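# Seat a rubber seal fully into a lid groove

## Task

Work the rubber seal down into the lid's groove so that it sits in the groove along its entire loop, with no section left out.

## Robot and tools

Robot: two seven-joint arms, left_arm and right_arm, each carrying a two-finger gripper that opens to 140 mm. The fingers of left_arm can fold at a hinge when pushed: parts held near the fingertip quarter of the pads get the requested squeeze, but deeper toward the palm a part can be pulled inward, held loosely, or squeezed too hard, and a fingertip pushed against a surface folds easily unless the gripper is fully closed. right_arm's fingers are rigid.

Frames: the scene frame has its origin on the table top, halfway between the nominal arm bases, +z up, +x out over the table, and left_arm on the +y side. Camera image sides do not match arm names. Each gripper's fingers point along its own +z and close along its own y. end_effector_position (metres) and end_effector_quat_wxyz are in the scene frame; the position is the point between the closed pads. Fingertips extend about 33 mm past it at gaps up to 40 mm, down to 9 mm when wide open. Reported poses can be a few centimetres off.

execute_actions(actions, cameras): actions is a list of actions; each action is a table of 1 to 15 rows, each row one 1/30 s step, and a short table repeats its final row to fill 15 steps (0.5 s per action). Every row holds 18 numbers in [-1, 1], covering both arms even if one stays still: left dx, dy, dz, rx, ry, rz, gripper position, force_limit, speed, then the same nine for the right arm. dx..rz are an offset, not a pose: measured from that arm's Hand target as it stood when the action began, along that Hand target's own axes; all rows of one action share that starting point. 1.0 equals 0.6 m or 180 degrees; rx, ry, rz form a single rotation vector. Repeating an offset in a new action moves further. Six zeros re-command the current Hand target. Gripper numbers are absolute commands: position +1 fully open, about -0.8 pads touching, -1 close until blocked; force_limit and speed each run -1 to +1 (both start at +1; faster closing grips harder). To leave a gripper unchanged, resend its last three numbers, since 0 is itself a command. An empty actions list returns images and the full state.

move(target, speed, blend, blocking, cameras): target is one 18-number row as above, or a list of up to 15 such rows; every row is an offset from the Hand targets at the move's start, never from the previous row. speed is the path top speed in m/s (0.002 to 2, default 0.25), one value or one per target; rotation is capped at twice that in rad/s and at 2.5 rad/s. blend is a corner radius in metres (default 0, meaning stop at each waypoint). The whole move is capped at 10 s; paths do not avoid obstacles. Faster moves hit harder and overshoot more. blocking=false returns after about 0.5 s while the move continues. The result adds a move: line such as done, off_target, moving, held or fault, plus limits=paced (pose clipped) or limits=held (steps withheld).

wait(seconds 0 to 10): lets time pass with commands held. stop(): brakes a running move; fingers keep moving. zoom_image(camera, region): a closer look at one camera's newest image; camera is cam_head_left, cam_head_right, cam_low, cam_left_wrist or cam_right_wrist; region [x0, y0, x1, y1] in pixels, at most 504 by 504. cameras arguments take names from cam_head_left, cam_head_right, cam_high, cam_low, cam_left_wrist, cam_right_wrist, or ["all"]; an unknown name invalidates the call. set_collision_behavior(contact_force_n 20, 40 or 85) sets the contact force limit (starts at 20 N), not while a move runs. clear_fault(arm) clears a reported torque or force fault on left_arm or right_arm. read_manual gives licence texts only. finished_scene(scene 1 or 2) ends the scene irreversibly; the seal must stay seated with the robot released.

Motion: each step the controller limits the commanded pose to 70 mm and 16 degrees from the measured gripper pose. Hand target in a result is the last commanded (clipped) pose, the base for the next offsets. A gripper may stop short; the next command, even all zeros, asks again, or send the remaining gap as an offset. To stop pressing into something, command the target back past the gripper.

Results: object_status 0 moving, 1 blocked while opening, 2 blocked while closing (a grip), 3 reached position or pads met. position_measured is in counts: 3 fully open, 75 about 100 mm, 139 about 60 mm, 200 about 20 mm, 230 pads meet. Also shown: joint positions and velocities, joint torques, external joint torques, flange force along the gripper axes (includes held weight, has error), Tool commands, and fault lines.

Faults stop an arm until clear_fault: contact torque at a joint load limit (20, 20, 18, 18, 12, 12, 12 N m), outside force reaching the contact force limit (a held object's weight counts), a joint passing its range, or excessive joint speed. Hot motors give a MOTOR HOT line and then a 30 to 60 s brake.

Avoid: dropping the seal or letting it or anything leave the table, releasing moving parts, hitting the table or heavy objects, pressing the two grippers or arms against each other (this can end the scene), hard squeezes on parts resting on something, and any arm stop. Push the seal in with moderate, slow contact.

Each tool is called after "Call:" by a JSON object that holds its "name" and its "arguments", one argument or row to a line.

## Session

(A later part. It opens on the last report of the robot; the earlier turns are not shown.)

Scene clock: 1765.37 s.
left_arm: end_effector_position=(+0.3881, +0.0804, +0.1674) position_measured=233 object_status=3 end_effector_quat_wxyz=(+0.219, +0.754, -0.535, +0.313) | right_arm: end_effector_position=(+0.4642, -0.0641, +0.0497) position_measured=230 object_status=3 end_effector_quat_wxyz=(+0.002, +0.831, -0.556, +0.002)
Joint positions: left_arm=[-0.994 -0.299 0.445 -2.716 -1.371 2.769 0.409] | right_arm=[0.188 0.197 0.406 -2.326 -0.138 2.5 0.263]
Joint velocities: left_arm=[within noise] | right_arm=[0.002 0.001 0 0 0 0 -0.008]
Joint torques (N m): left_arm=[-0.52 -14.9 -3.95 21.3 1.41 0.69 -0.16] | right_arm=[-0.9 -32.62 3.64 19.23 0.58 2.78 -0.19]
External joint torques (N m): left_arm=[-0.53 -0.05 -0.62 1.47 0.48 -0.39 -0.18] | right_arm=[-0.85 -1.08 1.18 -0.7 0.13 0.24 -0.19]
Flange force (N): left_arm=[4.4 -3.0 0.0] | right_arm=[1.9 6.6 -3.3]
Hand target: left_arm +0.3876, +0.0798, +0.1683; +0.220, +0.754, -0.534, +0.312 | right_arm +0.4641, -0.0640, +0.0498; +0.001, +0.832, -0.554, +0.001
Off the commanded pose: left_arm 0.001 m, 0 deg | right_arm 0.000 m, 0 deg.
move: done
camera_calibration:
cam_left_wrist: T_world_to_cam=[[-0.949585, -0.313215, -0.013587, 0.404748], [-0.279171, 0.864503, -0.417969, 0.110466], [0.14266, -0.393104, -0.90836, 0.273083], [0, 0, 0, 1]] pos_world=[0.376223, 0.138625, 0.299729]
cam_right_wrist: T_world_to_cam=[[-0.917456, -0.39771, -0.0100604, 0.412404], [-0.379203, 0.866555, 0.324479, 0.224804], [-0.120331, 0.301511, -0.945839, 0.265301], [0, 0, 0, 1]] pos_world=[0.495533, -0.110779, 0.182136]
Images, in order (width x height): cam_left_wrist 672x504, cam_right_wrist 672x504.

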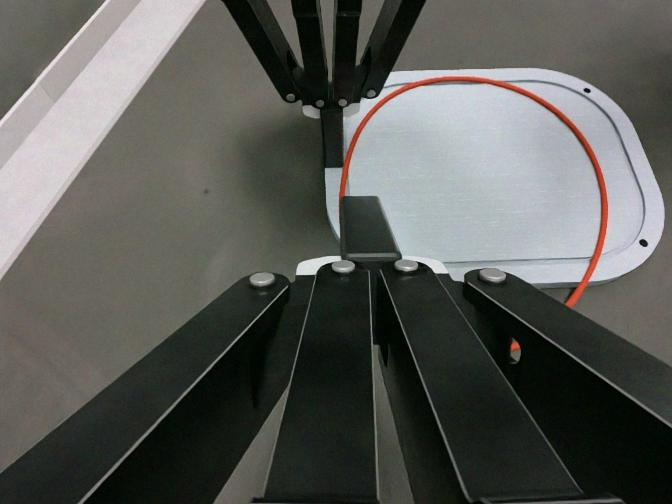

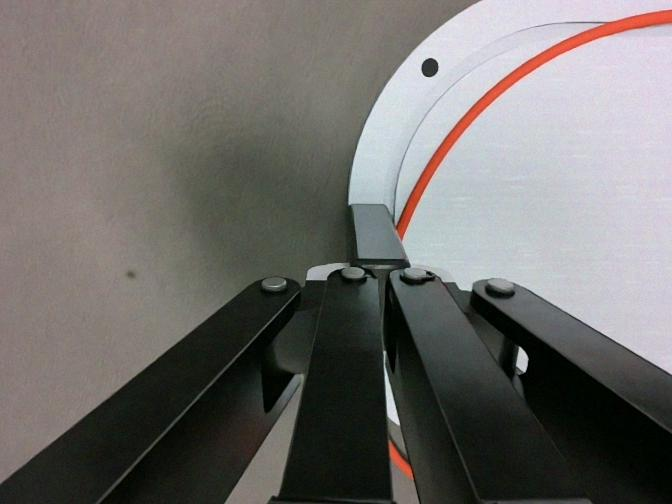

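Call:
{"name": "move", "arguments": {
  "target": [0, 0, 0, 0, 0, 0, -1, -1, 0, 0, 0.0075, 0, 0, 0, 0, -1, -1, -1],
  "speed": 0.02,
  "cameras": ["cam_right_wrist", "cam_left_wrist"]
}}

Call:
{"name": "zoom_image", "arguments": {
  "camera": "cam_right_wrist",
  "region": [320, 40, 500, 260]
}}

Call:
{"name": "zoom_image", "arguments": {
  "camera": "cam_left_wrist",
  "region": [300, 110, 400, 210]
}}

Scene clock: 1789.97 s.
left_arm: end_effector_position=(+0.3881, +0.0804, +0.1674) position_measured=233 object_status=3 end_effector_quat_wxyz=(+0.219, +0.754, -0.535, +0.313) | right_arm: end_effector_position=(+0.4599, -0.0658, +0.0497) position_measured=230 object_status=3 end_effector_quat_wxyz=(+0.002, +0.832, -0.555, +0.002)
Joint positions: left_arm=[-0.994 -0.299 0.445 -2.716 -1.371 2.769 0.409] | right_arm=[0.186 0.186 0.409 -2.341 -0.132 2.505 0.259]
Joint torques (N m): left_arm=[-0.54 -14.87 -3.93 21.29 1.4 0.68 -0.14] | right_arm=[-1.41 -32.48 3.32 20.05 0.57 2.76 -0.23]
External joint torques (N m): left_arm=[-0.6 0.04 -0.64 1.39 0.47 -0.4 -0.16] | right_arm=[-1.42 -1.36 0.93 0.12 0.13 0.21 -0.23]
Flange force (N): left_arm=[4.2 -3.0 0.5] | right_arm=[2.5 4.5 -4.3]
Hand target: left_arm +0.3876, +0.0798, +0.1683; +0.220, +0.754, -0.534, +0.312 | right_arm +0.4599, -0.0657, +0.0498; +0.001, +0.832, -0.554, +0.001
Off the commanded pose: left_arm 0.001 m, 0 deg | right_arm 0.000 m, 0 deg.
move: done
camera_calibration:
cam_left_wrist: T_world_to_cam=[[-0.949585, -0.313215, -0.013587, 0.404748], [-0.279171, 0.864503, -0.417969, 0.110466], [0.14266, -0.393104, -0.90836, 0.273083], [0, 0, 0, 1]] pos_world=[0.376223, 0.138625, 0.299729]
cam_right_wrist: T_world_to_cam=[[-0.916799, -0.399227, -0.00983308, 0.407386], [-0.380573, 0.865972, 0.324433, 0.225214], [-0.121007, 0.301182, -0.945858, 0.265576], [0, 0, 0, 1]] pos_world=[0.491338, -0.112376, 0.182136]
Images, in order (width x height): cam_left_wrist 672x504, cam_right_wrist 672x504.

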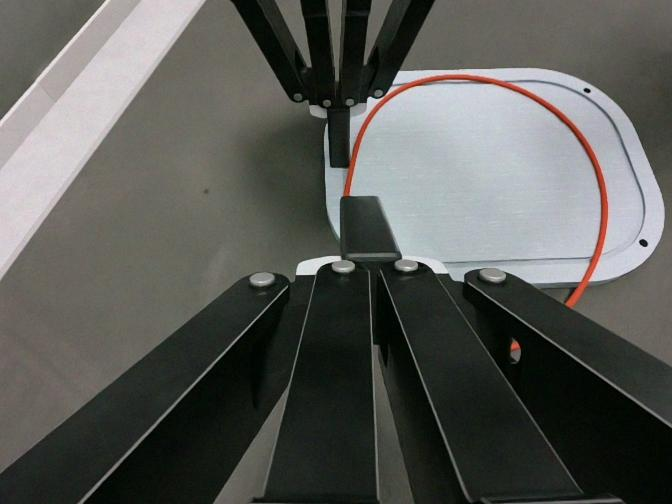

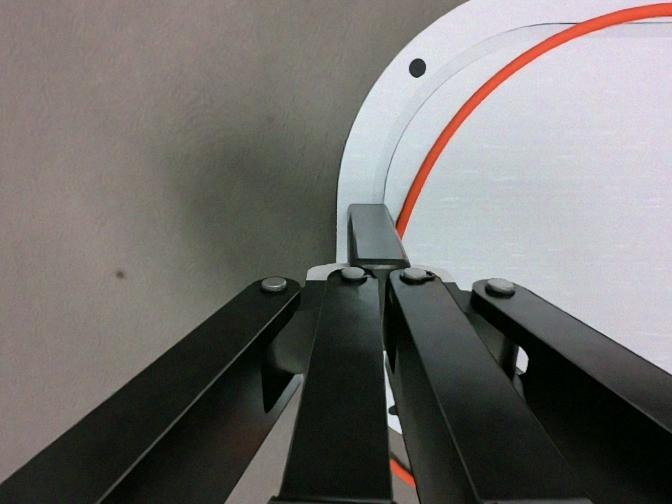

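Scaled by 2.291 from the camera's 672x504 image, which has a finer 960x720 frame.

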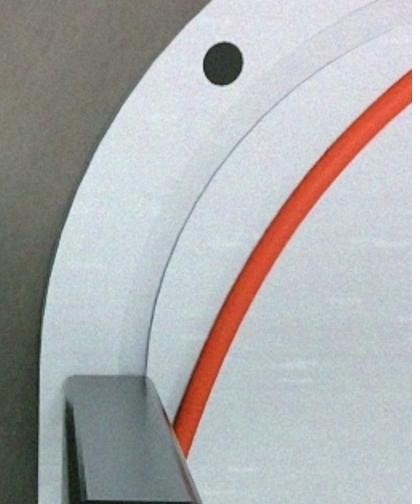

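Scaled by 5.040 from the camera's 672x504 image, which has a finer 960x720 frame.

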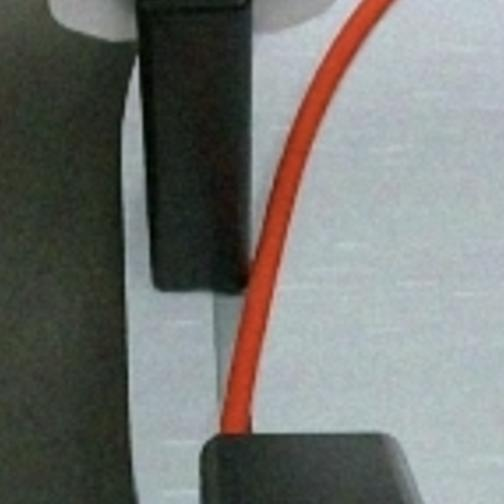

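Call:
{"name": "move", "arguments": {
  "target": [-0.0177, -0.0002, 0.2553, 0, 0, 0, -1, -1, 0, 0, 0, 0, 0, 0, 0, -1, -1, -1],
  "speed": 0.07,
  "cameras": ["all"]
}}

Call:
{"name": "zoom_image", "arguments": {
  "camera": "cam_low",
  "region": [430, 180, 600, 310]
}}

Call:
{"name": "zoom_image", "arguments": {
  "camera": "cam_high",
  "region": [220, 180, 370, 310]
}}

Call:
{"name": "zoom_image", "arguments": {
  "camera": "cam_left_wrist",
  "region": [240, 120, 480, 320]
}}

Scene clock: 1814.97 s.
left_arm: end_effector_position=(+0.4217, -0.0137, +0.0527) position_measured=233 object_status=3 end_effector_quat_wxyz=(+0.221, +0.757, -0.531, +0.311) | right_arm: end_effector_position=(+0.4600, -0.0658, +0.0497) position_measured=230 object_status=3 end_effector_quat_wxyz=(+0.002, +0.832, -0.555, +0.002)
Joint positions: left_arm=[-1.09 0.264 0.412 -2.394 -1.983 2.625 0.812] | right_arm=[0.185 0.186 0.41 -2.342 -0.132 2.505 0.258]
Joint velocities: left_arm=[-0.001 0.002 0 0 0.001 0 0.007] | right_arm=[within noise]
Joint torques (N m): left_arm=[-0.87 -29.46 2.75 17.97 0.1 0.04 0.35] | right_arm=[-0.95 -32.19 3.43 19.22 0.57 2.79 -0.14]
External joint torques (N m): left_arm=[-0.87 0.44 -0.33 1.78 -0.27 -0.38 0.32] | right_arm=[-0.94 -1.05 1.06 -0.7 0.13 0.24 -0.14]
Flange force (N): left_arm=[0.5 -1.1 7.0] | right_arm=[2.0 6.5 -3.1]
Hand target: left_arm +0.4213, -0.0151, +0.0524; +0.220, +0.754, -0.534, +0.312 | right_arm +0.4599, -0.0657, +0.0498; +0.001, +0.832, -0.554, +0.001
Off the commanded pose: left_arm 0.002 m, 0 deg | right_arm 0.000 m, 0 deg.
move: done
camera_calibration:
cam_left_wrist: T_world_to_cam=[[-0.947074, -0.320985, -0.00447974, 0.403919], [-0.289818, 0.86095, -0.418055, 0.157663], [0.138046, -0.394631, -0.90841, 0.129022], [0, 0, 0, 1]] pos_world=[0.410424, 0.0448277, 0.184926]
cam_right_wrist: T_world_to_cam=[[-0.916614, -0.399649, -0.00998371, 0.407368], [-0.380988, 0.865705, 0.324657, 0.225385], [-0.121106, 0.301389, -0.945779, 0.265645], [0, 0, 0, 1]] pos_world=[0.49144, -0.112375, 0.182136]

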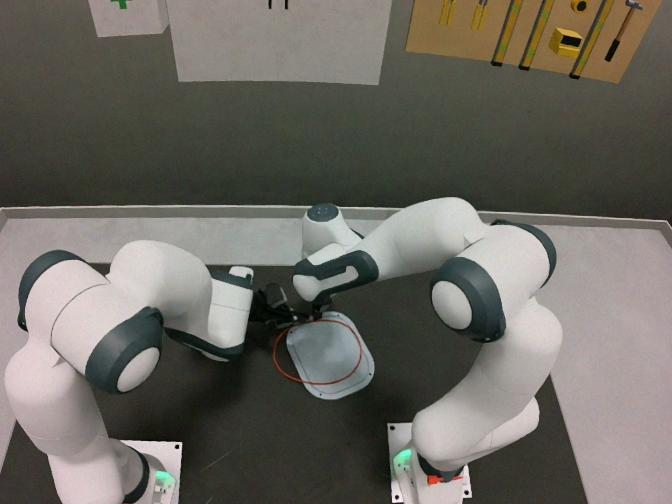

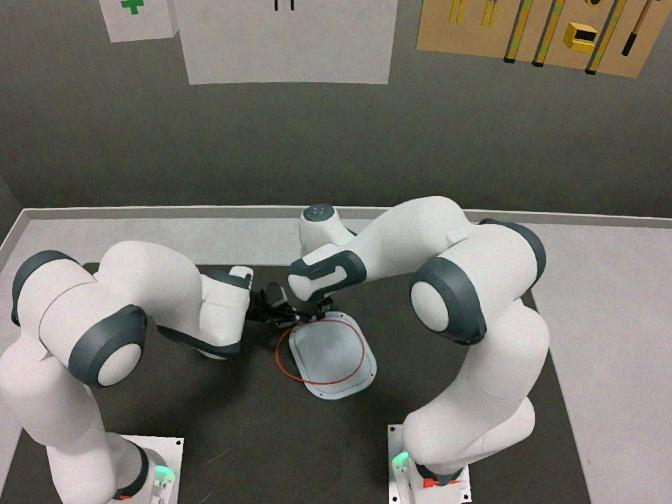

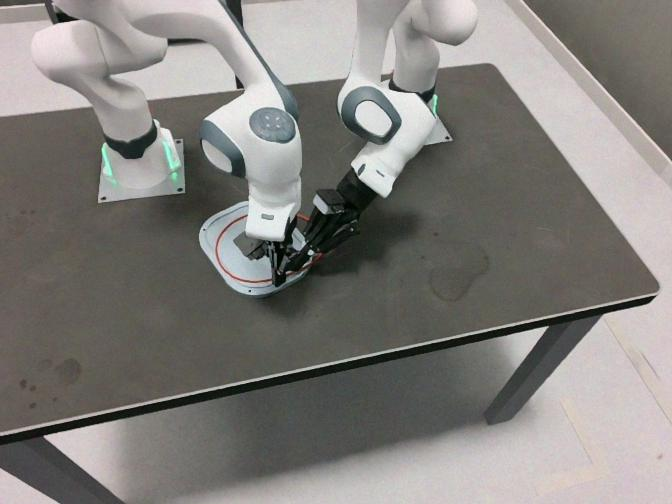

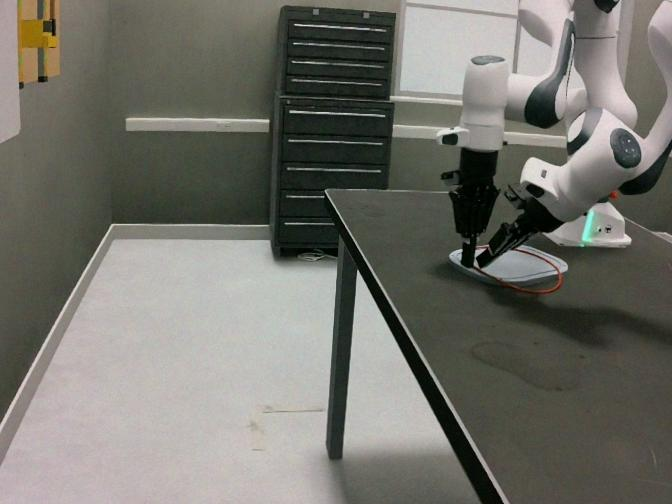

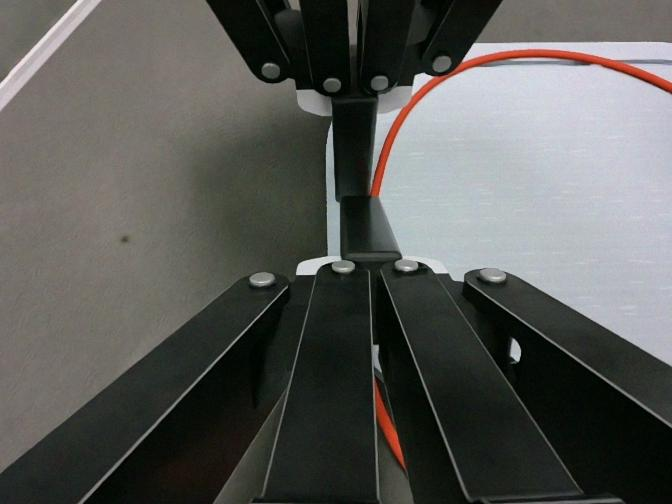

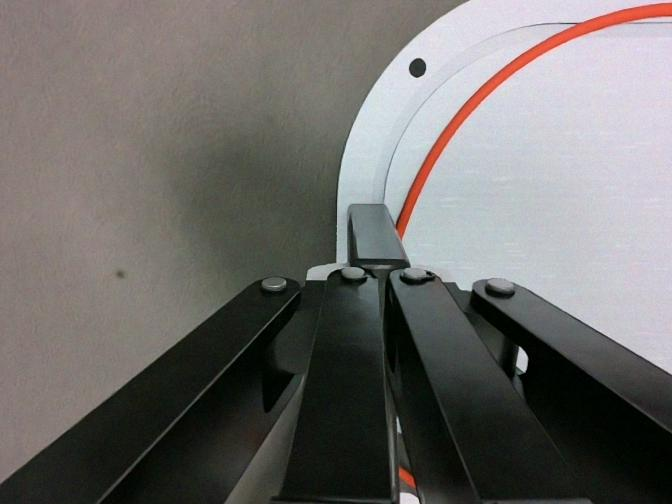

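Scaled by 2.965 from the camera's 672x504 image, which has a finer 960x720 frame.

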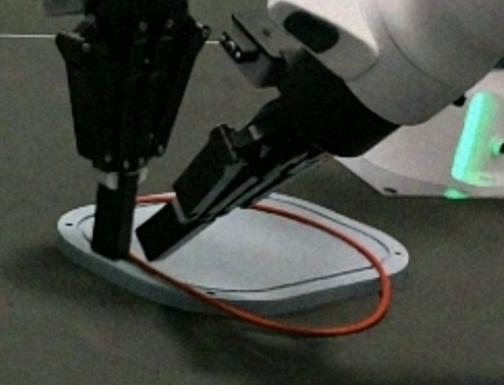

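Scaled by 3.360 from the camera's 672x504 image, which has a finer 960x720 frame.

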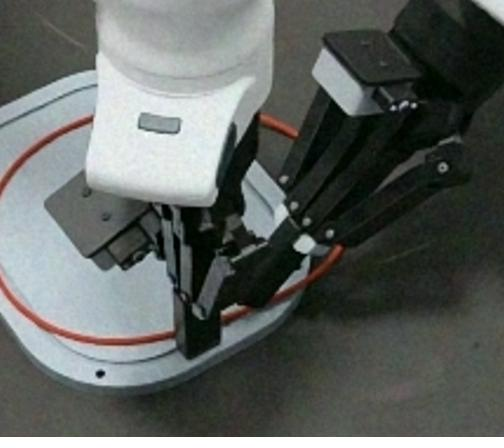

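Scaled by 2.100 from the camera's 672x504 image, which has a finer 960x720 frame.

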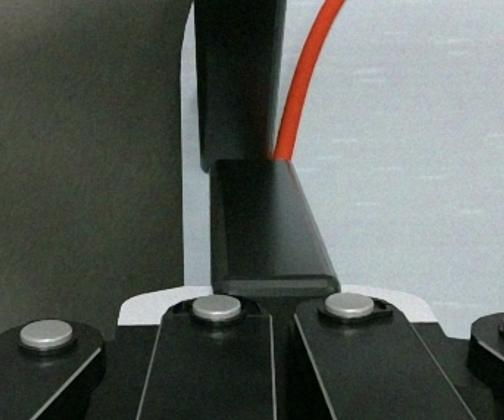

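Call:
{"name": "move", "arguments": {
  "target": [0, 0, 0, 0, 0, 0, -1, -1, 0, 0.0133, 0.0027, 0, 0, 0, 0, -1, -1, -1],
  "speed": 0.02,
  "cameras": ["cam_right_wrist", "cam_left_wrist", "cam_low"]
}}

Call:
{"name": "zoom_image", "arguments": {
  "camera": "cam_low",
  "region": [440, 210, 540, 290]
}}

Call:
{"name": "zoom_image", "arguments": {
  "camera": "cam_left_wrist",
  "region": [280, 110, 480, 270]
}}

Scene clock: 1829.87 s.
left_arm: end_effector_position=(+0.4217, -0.0137, +0.0527) position_measured=233 object_status=3 end_effector_quat_wxyz=(+0.220, +0.756, -0.532, +0.311) | right_arm: end_effector_position=(+0.4615, -0.0738, +0.0497) position_measured=230 object_status=3 end_effector_quat_wxyz=(+0.002, +0.831, -0.556, +0.002)
Joint positions: left_arm=[-1.09 0.264 0.412 -2.394 -1.983 2.625 0.814] | right_arm=[0.17 0.178 0.41 -2.351 -0.128 2.509 0.243]
Joint velocities: left_arm=[within noise] | right_arm=[0.001 0.001 0.001 -0.001 0 0 -0.006]
Joint torques (N m): left_arm=[-0.5 -29.54 2.59 17.98 0.14 0.07 0.3] | right_arm=[-0.96 -31.93 3.43 19.19 0.59 2.79 -0.22]
External joint torques (N m): left_arm=[-0.61 0.21 -0.6 1.9 -0.22 -0.37 0.28] | right_arm=[-1.03 -1.1 1.08 -0.75 0.15 0.23 -0.22]
Flange force (N): left_arm=[1.1 -1.3 6.5] | right_arm=[2.2 6.9 -3.4]
Hand target: left_arm +0.4213, -0.0151, +0.0524; +0.221, +0.754, -0.534, +0.312 | right_arm +0.4615, -0.0737, +0.0499; +0.001, +0.832, -0.554, +0.001
Off the commanded pose: left_arm 0.002 m, 0 deg | right_arm 0.000 m, 0 deg.
move: done
camera_calibration:
cam_left_wrist: T_world_to_cam=[[-0.947473, -0.319784, -0.00574598, 0.404136], [-0.288229, 0.861491, -0.418039, 0.157042], [0.138632, -0.394424, -0.908411, 0.128746], [0, 0, 0, 1]] pos_world=[0.410324, 0.0447273, 0.184926]
cam_right_wrist: T_world_to_cam=[[-0.917387, -0.397874, -0.00983095, 0.405974], [-0.379275, 0.866484, 0.324586, 0.232194], [-0.120626, 0.301499, -0.945805, 0.268038], [0, 0, 0, 1]] pos_world=[0.492833, -0.120479, 0.182136]
Images, in order (width x height): cam_low 672x504, cam_left_wrist 672x504, cam_right_wrist 672x504.

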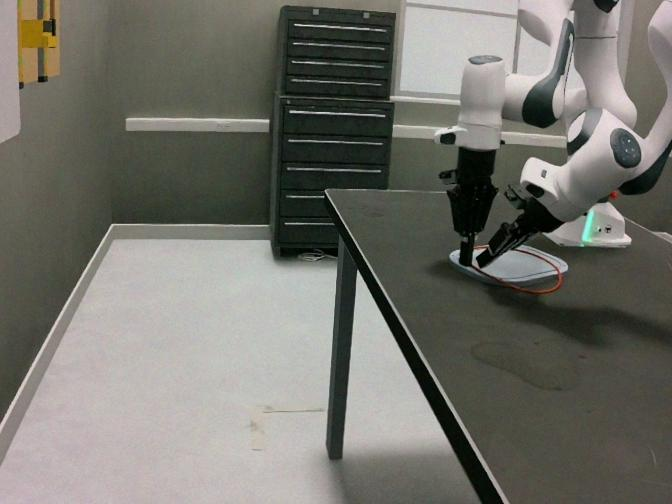

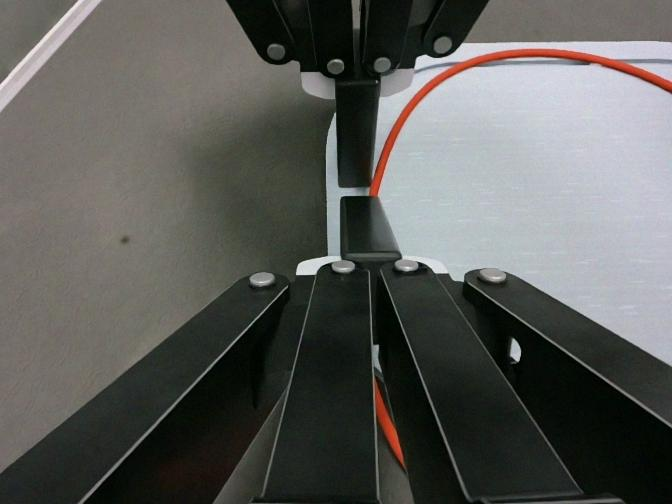

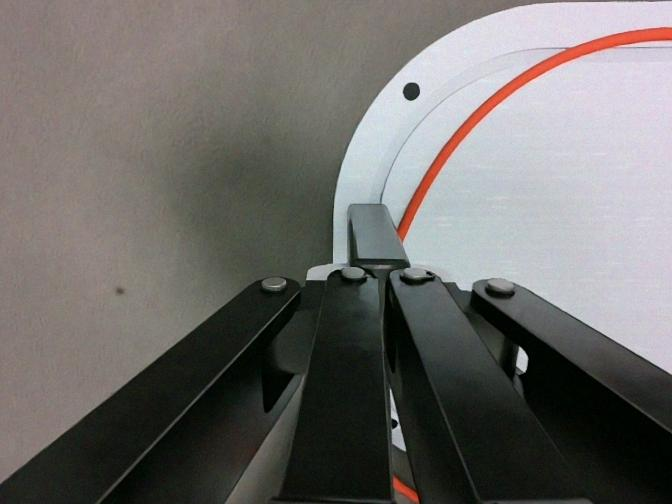

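Scaled by 5.040 from the camera's 672x504 image, which has a finer 960x720 frame.

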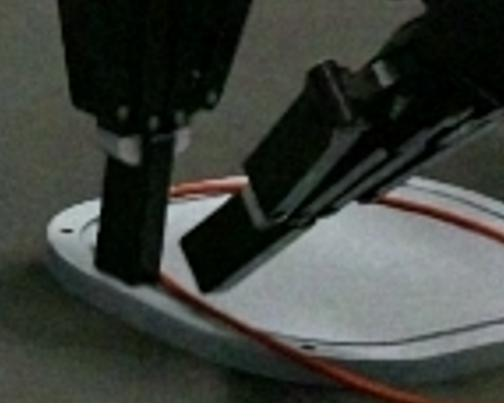

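Scaled by 2.520 from the camera's 672x504 image, which has a finer 960x720 frame.

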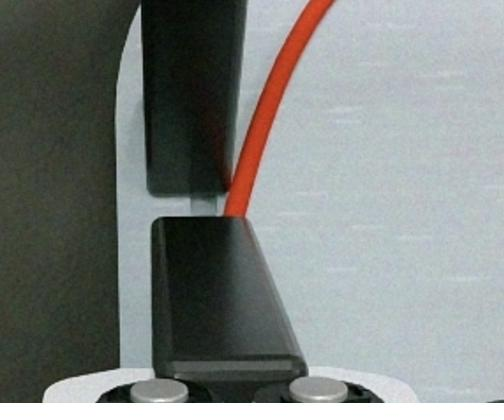

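Call:
{"name": "move", "arguments": {
  "target": [0, 0, -0.13, 0, 0, 0, -1, -1, 0, 0, -0.0045, 0, 0, 0, 0, -1, -1, -1],
  "speed": 0.07,
  "cameras": ["cam_right_wrist", "cam_left_wrist", "cam_low"]
}}

Call:
{"name": "zoom_image", "arguments": {
  "camera": "cam_left_wrist",
  "region": [280, 110, 480, 270]
}}

Call:
{"name": "zoom_image", "arguments": {
  "camera": "cam_low",
  "region": [440, 210, 540, 290]
}}

Scene clock: 1852.63 s.
left_arm: end_effector_position=(+0.4022, +0.0354, +0.1069) position_measured=233 object_status=3 end_effector_quat_wxyz=(+0.220, +0.752, -0.537, +0.313) | right_arm: end_effector_position=(+0.4638, -0.0722, +0.0503) position_measured=230 object_status=3 end_effector_quat_wxyz=(+0.001, +0.832, -0.555, +0.002)
Joint positions: left_arm=[-1.072 0 0.454 -2.563 -1.768 2.691 0.717] | right_arm=[0.17 0.182 0.41 -2.345 -0.128 2.509 0.241]
Joint velocities: left_arm=[-0.001 0 -0.002 0 0 0 -0.006] | right_arm=[within noise]
Joint torques (N m): left_arm=[-0.42 -22.99 -0.08 18.73 1.04 0.55 -0.23] | right_arm=[-0.57 -31.01 2.86 20.17 0.34 2.59 -0.09]
External joint torques (N m): left_arm=[-0.46 -0.57 -0.12 1.06 0.5 -0.02 -0.25] | right_arm=[-0.45 0.02 0.64 0.21 -0.11 0.02 -0.09]
Flange force (N): left_arm=[4.0 -1.9 -2.0] | right_arm=[0.2 -0.3 -0.4]
Hand target: left_arm +0.4029, +0.0368, +0.1076; +0.221, +0.754, -0.534, +0.312 | right_arm +0.4640, -0.0727, +0.0499; +0.001, +0.832, -0.554, +0.001
Off the commanded pose: left_arm 0.002 m, 0 deg | right_arm 0.001 m, 0 deg.
move: done
camera_calibration:
cam_left_wrist: T_world_to_cam=[[-0.951429, -0.30759, -0.0131108, 0.403621], [-0.273878, 0.865066, -0.4203, 0.126077], [0.140622, -0.396295, -0.90729, 0.199211], [0, 0, 0, 1]] pos_world=[0.390533, 0.0940309, 0.239024]
cam_right_wrist: T_world_to_cam=[[-0.916812, -0.399118, -0.0126436, 0.408516], [-0.381076, 0.865031, 0.326347, 0.232063], [-0.119314, 0.304017, -0.945166, 0.267993], [0, 0, 0, 1]] pos_world=[0.494942, -0.11917, 0.18273]
Images, in order (width x height): cam_low 672x504, cam_left_wrist 672x504, cam_right_wrist 672x504.

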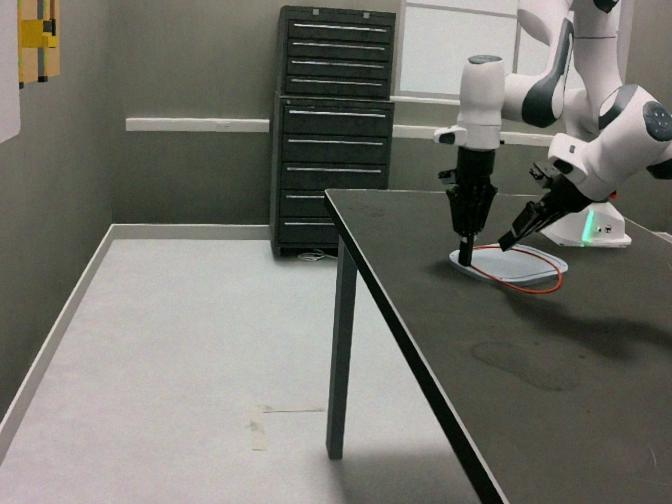

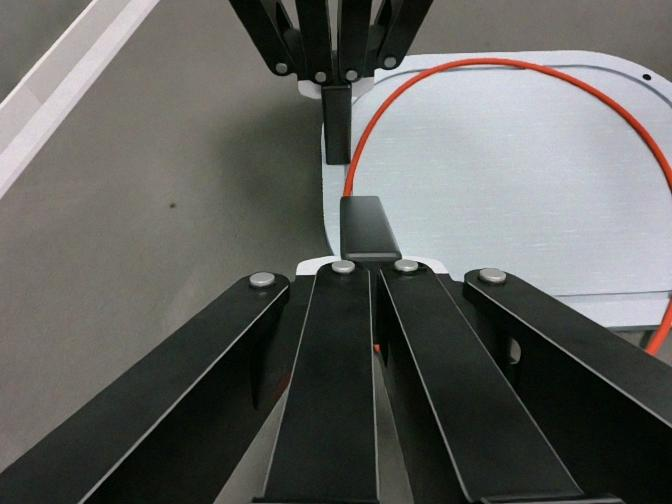

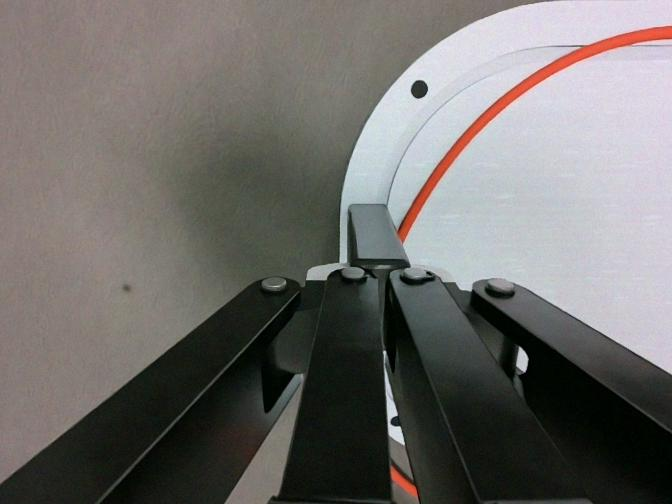

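Scaled by 2.520 from the camera's 672x504 image, which has a finer 960x720 frame.

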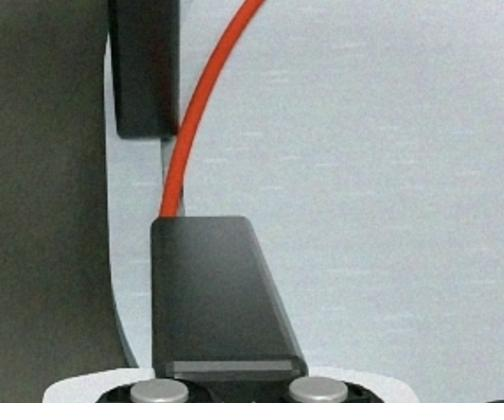

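Scaled by 5.040 from the camera's 672x504 image, which has a finer 960x720 frame.

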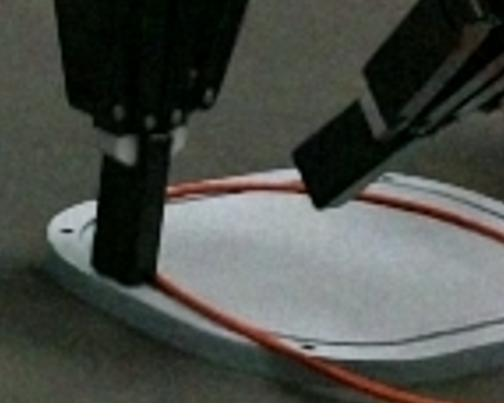

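Call:
{"name": "move", "arguments": {
  "target": [0, 0, 0, 0, 0, 0, -1, -1, 0, 0, 0.0030, 0, 0, 0, 0, -1, -1, -1],
  "speed": 0.02,
  "cameras": ["cam_left_wrist"]
}}

Call:
{"name": "zoom_image", "arguments": {
  "camera": "cam_left_wrist",
  "region": [310, 130, 410, 220]
}}

Scene clock: 1877.60 s.
left_arm: end_effector_position=(+0.4022, +0.0354, +0.1069) position_measured=233 object_status=3 end_effector_quat_wxyz=(+0.221, +0.752, -0.537, +0.313) | right_arm: end_effector_position=(+0.4626, -0.0729, +0.0499) position_measured=230 object_status=3 end_effector_quat_wxyz=(+0.001, +0.832, -0.555, +0.002)
Joint positions: left_arm=[-1.072 0 0.454 -2.563 -1.768 2.691 0.715] | right_arm=[0.17 0.18 0.41 -2.348 -0.128 2.509 0.241]
Joint torques (N m): left_arm=[-0.41 -22.95 -0.12 18.7 0.98 0.55 -0.15] | right_arm=[-0.88 -31.67 3.15 19.11 0.33 2.64 -0.19]
External joint torques (N m): left_arm=[-0.39 -0.47 -0.09 0.98 0.44 -0.01 -0.17] | right_arm=[-1 -0.71 0.71 -0.89 -0.11 0.07 -0.19]
Flange force (N): left_arm=[3.3 -1.7 -1.4] | right_arm=[2.1 5.6 -2.1]
Hand target: left_arm +0.4029, +0.0368, +0.1076; +0.220, +0.754, -0.534, +0.313 | right_arm +0.4624, -0.0734, +0.0499; +0.001, +0.832, -0.554, +0.001
Off the commanded pose: left_arm 0.002 m, 0 deg | right_arm 0.000 m, 0 deg.
move: done
camera_calibration:
cam_left_wrist: T_world_to_cam=[[-0.951055, -0.308796, -0.0118393, 0.403379], [-0.275479, 0.864557, -0.4203, 0.126777], [0.140023, -0.396467, -0.907308, 0.199451], [0, 0, 0, 1]] pos_world=[0.390633, 0.0940313, 0.239024]
Images, in order (width x height): cam_left_wrist 672x504.

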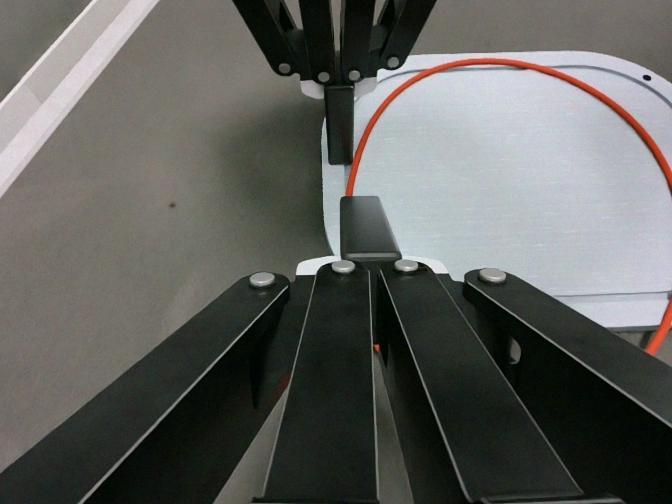

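Scaled by 5.040 from the camera's 672x504 image, which has a finer 960x720 frame.

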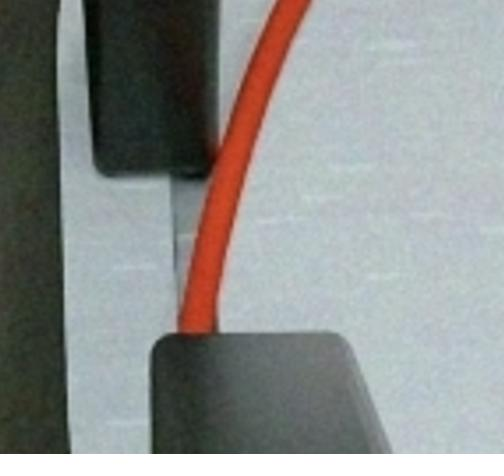

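Call:
{"name": "move", "arguments": {
  "target": [0, -0.0667, 0, 0, 0, 0, -1, -1, 0, 0, 0, 0, 0, 0, 0, -1, -1, -1],
  "speed": 0.07,
  "cameras": ["cam_left_wrist"]
}}

Call:
{"name": "zoom_image", "arguments": {
  "camera": "cam_left_wrist",
  "region": [340, 130, 480, 280]
}}

Scene clock: 1890.50 s.
left_arm: end_effector_position=(+0.4400, +0.0497, +0.1081) position_measured=233 object_status=3 end_effector_quat_wxyz=(+0.219, +0.752, -0.537, +0.314) | right_arm: end_effector_position=(+0.4626, -0.0730, +0.0499) position_measured=230 object_status=3 end_effector_quat_wxyz=(+0.001, +0.832, -0.555, +0.002)
Joint positions: left_arm=[-1.028 0.062 0.495 -2.494 -1.675 2.625 0.672] | right_arm=[0.17 0.18 0.41 -2.348 -0.128 2.509 0.241]
Joint velocities: left_arm=[0 0 0 0 0.001 -0.001 -0.007] | right_arm=[within noise]
Joint torques (N m): left_arm=[-0.17 -23.63 0.76 19.89 1 0.26 -0.21] | right_arm=[-0.89 -31.91 3.13 19.08 0.35 2.64 -0.15]
External joint torques (N m): left_arm=[-0.15 0.54 -0.06 1.86 0.51 -0.38 -0.23] | right_arm=[-0.8 -0.94 0.9 -0.93 -0.1 0.07 -0.15]
Flange force (N): left_arm=[3.2 -6.4 3.8] | right_arm=[1.7 6.4 -2.6]
Hand target: left_arm +0.4407, +0.0501, +0.1077; +0.220, +0.754, -0.534, +0.313 | right_arm +0.4624, -0.0734, +0.0499; +0.001, +0.832, -0.554, +0.001
Off the commanded pose: left_arm 0.001 m, 0 deg | right_arm 0.000 m, 0 deg.
move: done
camera_calibration:
cam_left_wrist: T_world_to_cam=[[-0.950536, -0.310232, -0.0154193, 0.443911], [-0.275362, 0.864585, -0.420319, 0.125291], [0.143728, -0.395282, -0.907245, 0.199194], [0, 0, 0, 1]] pos_world=[0.427824, 0.108129, 0.240225]
Images, in order (width x height): cam_left_wrist 672x504.

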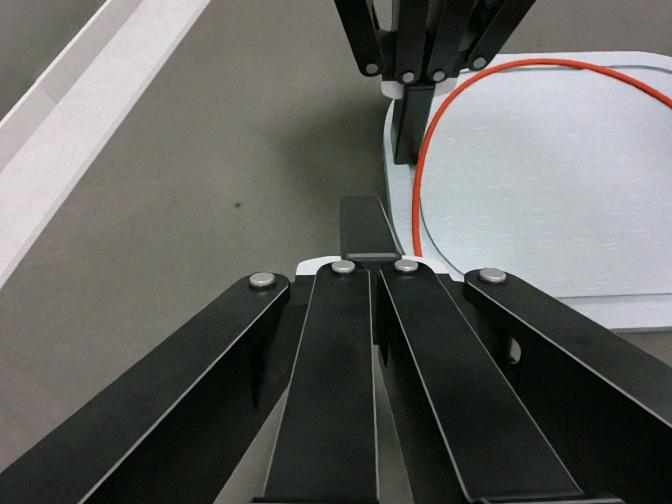

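Scaled by 3.360 from the camera's 672x504 image, which has a finer 960x720 frame.

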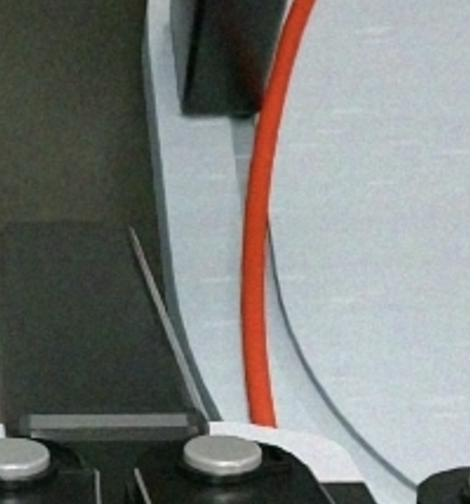

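Call:
{"name": "move", "arguments": {
  "target": [0, 0, 0, 0, 0, 0, -1, -1, 0, 0, 0.0040, 0, 0, 0, 0, -1, -1, -1],
  "speed": 0.02,
  "cameras": ["cam_left_wrist", "cam_right_wrist"]
}}

Call:
{"name": "zoom_image", "arguments": {
  "camera": "cam_left_wrist",
  "region": [340, 130, 480, 280]
}}

Call:
{"name": "zoom_image", "arguments": {
  "camera": "cam_right_wrist",
  "region": [320, 100, 440, 280]
}}

Scene clock: 1959.97 s.
left_arm: end_effector_position=(+0.4399, +0.0496, +0.1081) position_measured=233 object_status=3 end_effector_quat_wxyz=(+0.219, +0.753, -0.536, +0.314) | right_arm: end_effector_position=(+0.4604, -0.0742, +0.0499) position_measured=230 object_status=3 end_effector_quat_wxyz=(+0.002, +0.832, -0.555, +0.002)
Joint positions: left_arm=[-1.028 0.062 0.495 -2.494 -1.675 2.625 0.669] | right_arm=[0.169 0.174 0.411 -2.356 -0.126 2.511 0.24]
Joint torques (N m): left_arm=[-0.22 -23.63 0.81 19.87 1 0.24 -0.18] | right_arm=[-0.69 -31.5 3.3 19.29 0.66 2.7 -0.2]
External joint torques (N m): left_arm=[-0.27 0.63 -0.09 1.77 0.51 -0.41 -0.2] | right_arm=[-0.58 -0.77 1.16 -0.72 0.21 0.12 -0.2]
Flange force (N): left_arm=[3.0 -6.2 4.1] | right_arm=[1.3 5.8 -2.9]
Hand target: left_arm +0.4407, +0.0501, +0.1077; +0.220, +0.754, -0.534, +0.313 | right_arm +0.4601, -0.0743, +0.0499; +0.001, +0.832, -0.554, +0.001
Off the commanded pose: left_arm 0.001 m, 0 deg | right_arm 0.000 m, 0 deg.
move: done
camera_calibration:
cam_left_wrist: T_world_to_cam=[[-0.950258, -0.311152, -0.0139397, 0.443632], [-0.276779, 0.864113, -0.420359, 0.125985], [0.142841, -0.395591, -0.907251, 0.199593], [0, 0, 0, 1]] pos_world=[0.427925, 0.10813, 0.240224]
cam_right_wrist: T_world_to_cam=[[-0.916708, -0.399414, -0.0107019, 0.404496], [-0.380984, 0.86571, 0.32465, 0.232673], [-0.120405, 0.301687, -0.945774, 0.268187], [0, 0, 0, 1]] pos_world=[0.49174, -0.120775, 0.182436]
Images, in order (width x height): cam_left_wrist 672x504, cam_right_wrist 672x504.

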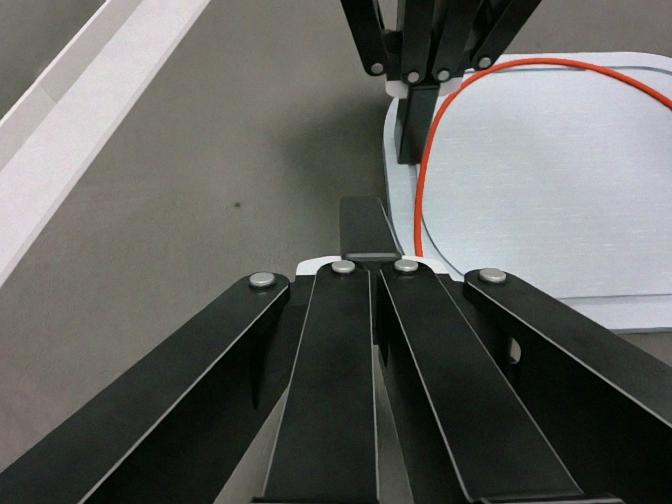

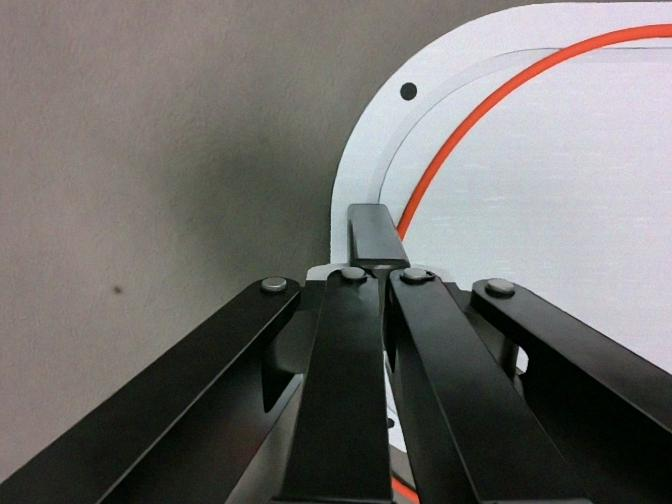

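Scaled by 3.360 from the camera's 672x504 image, which has a finer 960x720 frame.

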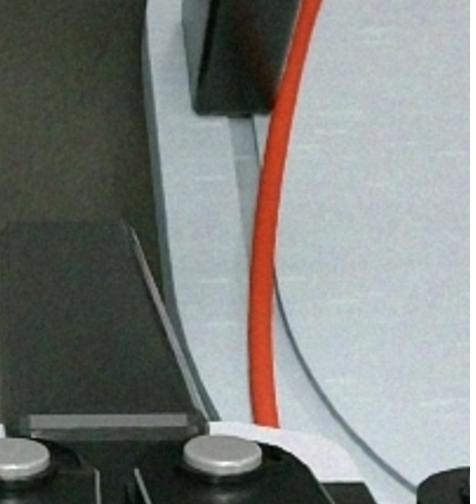

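Scaled by 2.800 from the camera's 672x504 image, which has a finer 960x720 frame.

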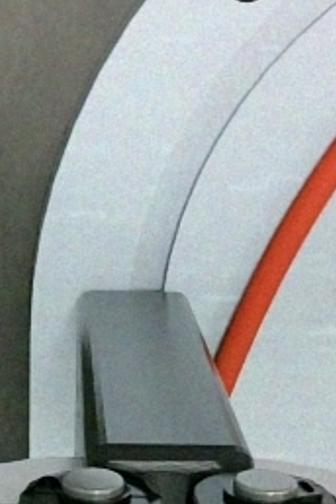

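Call:
{"name": "move", "arguments": {
  "target": [0.0064, 0.0717, 0.1367, 0, 0, 0, -1, -1, 0, 0, 0, 0, 0, 0, 0, -1, -1, -1],
  "speed": 0.06,
  "cameras": ["cam_left_wrist", "cam_right_wrist", "cam_low", "cam_high"]
}}

Call:
{"name": "zoom_image", "arguments": {
  "camera": "cam_low",
  "region": [440, 210, 540, 290]
}}

Call:
{"name": "zoom_image", "arguments": {
  "camera": "cam_left_wrist",
  "region": [280, 110, 480, 270]
}}

Scene clock: 1986.67 s.
left_arm: end_effector_position=(+0.4198, -0.0216, +0.0530) position_measured=233 object_status=3 end_effector_quat_wxyz=(+0.223, +0.756, -0.531, +0.311) | right_arm: end_effector_position=(+0.4604, -0.0742, +0.0499) position_measured=230 object_status=3 end_effector_quat_wxyz=(+0.002, +0.832, -0.555, +0.002)
Joint positions: left_arm=[-1.107 0.272 0.415 -2.385 -1.993 2.625 0.807] | right_arm=[0.169 0.174 0.411 -2.356 -0.126 2.511 0.24]
Joint velocities: left_arm=[0 0 -0.001 0.001 0.001 0 0.005] | right_arm=[within noise]
Joint torques (N m): left_arm=[-0.89 -29.73 3.18 18.01 0.1 0.29 0.25] | right_arm=[-0.94 -31.62 3.3 19.01 0.6 2.72 -0.17]
External joint torques (N m): left_arm=[-1.01 0.22 -0.15 1.9 -0.27 -0.15 0.22] | right_arm=[-0.87 -0.9 1.12 -0.89 0.16 0.16 -0.17]
Flange force (N): left_arm=[1.5 -0.7 6.2] | right_arm=[1.8 6.8 -3.0]
Hand target: left_arm +0.4204, -0.0214, +0.0523; +0.220, +0.754, -0.534, +0.313 | right_arm +0.4601, -0.0743, +0.0499; +0.001, +0.832, -0.554, +0.001
Off the commanded pose: left_arm 0.001 m, 0 deg | right_arm 0.000 m, 0 deg.
move: done
camera_calibration:
cam_left_wrist: T_world_to_cam=[[-0.948002, -0.318256, -0.00237844, 0.399831], [-0.287732, 0.860225, -0.420979, 0.16325], [0.136025, -0.398405, -0.907067, 0.127051], [0, 0, 0, 1]] pos_world=[0.40873, 0.0374349, 0.18492]
cam_right_wrist: T_world_to_cam=[[-0.916629, -0.399593, -0.0108147, 0.404507], [-0.381173, 0.865585, 0.32476, 0.232888], [-0.120411, 0.301807, -0.945735, 0.268145], [0, 0, 0, 1]] pos_world=[0.491841, -0.120874, 0.182336]
Images, in order (width x height): cam_high 672x504, cam_low 672x504, cam_left_wrist 672x504, cam_right_wrist 672x504.

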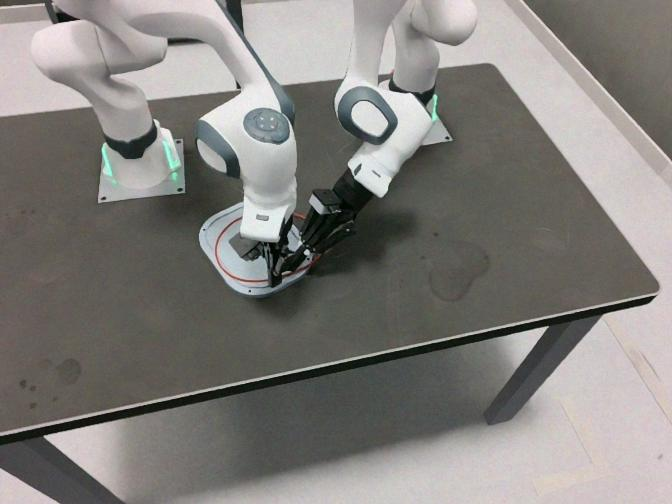

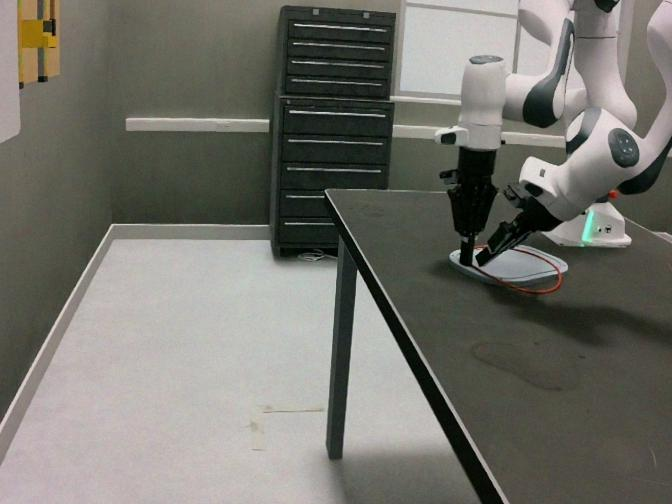

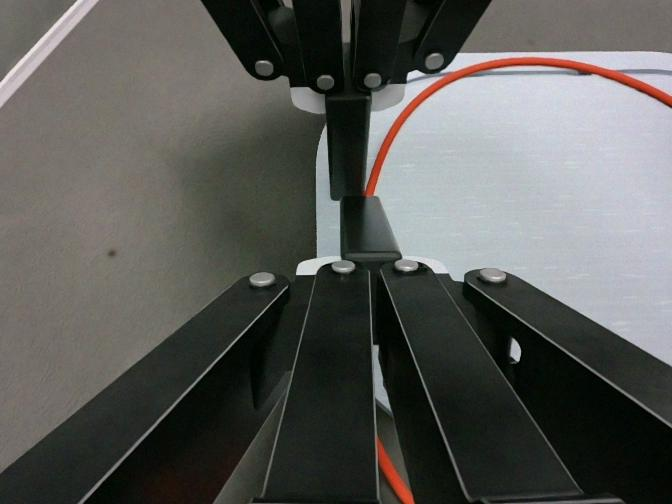

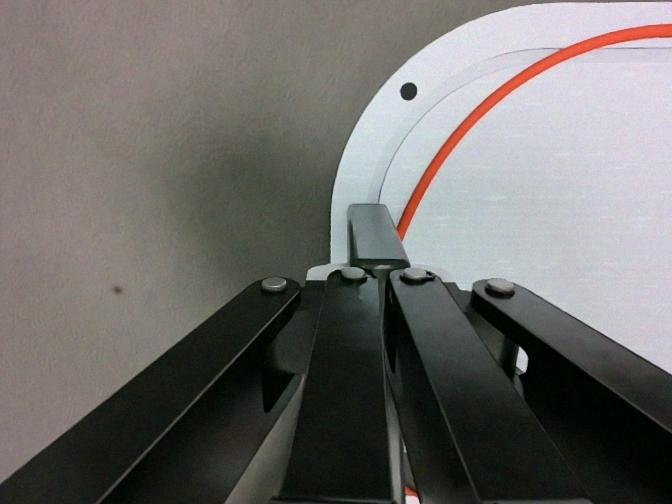

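Scaled by 5.040 from the camera's 672x504 image, which has a finer 960x720 frame.

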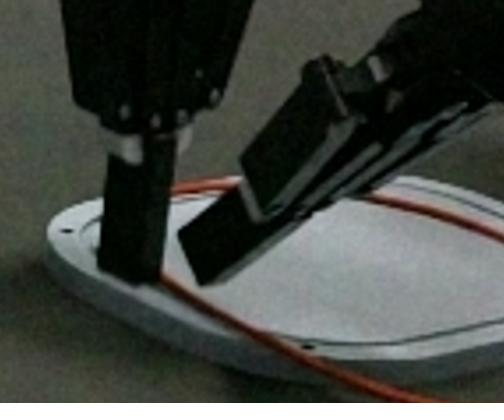

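Scaled by 2.520 from the camera's 672x504 image, which has a finer 960x720 frame.

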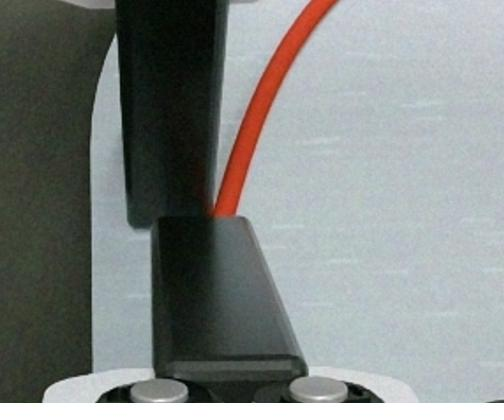

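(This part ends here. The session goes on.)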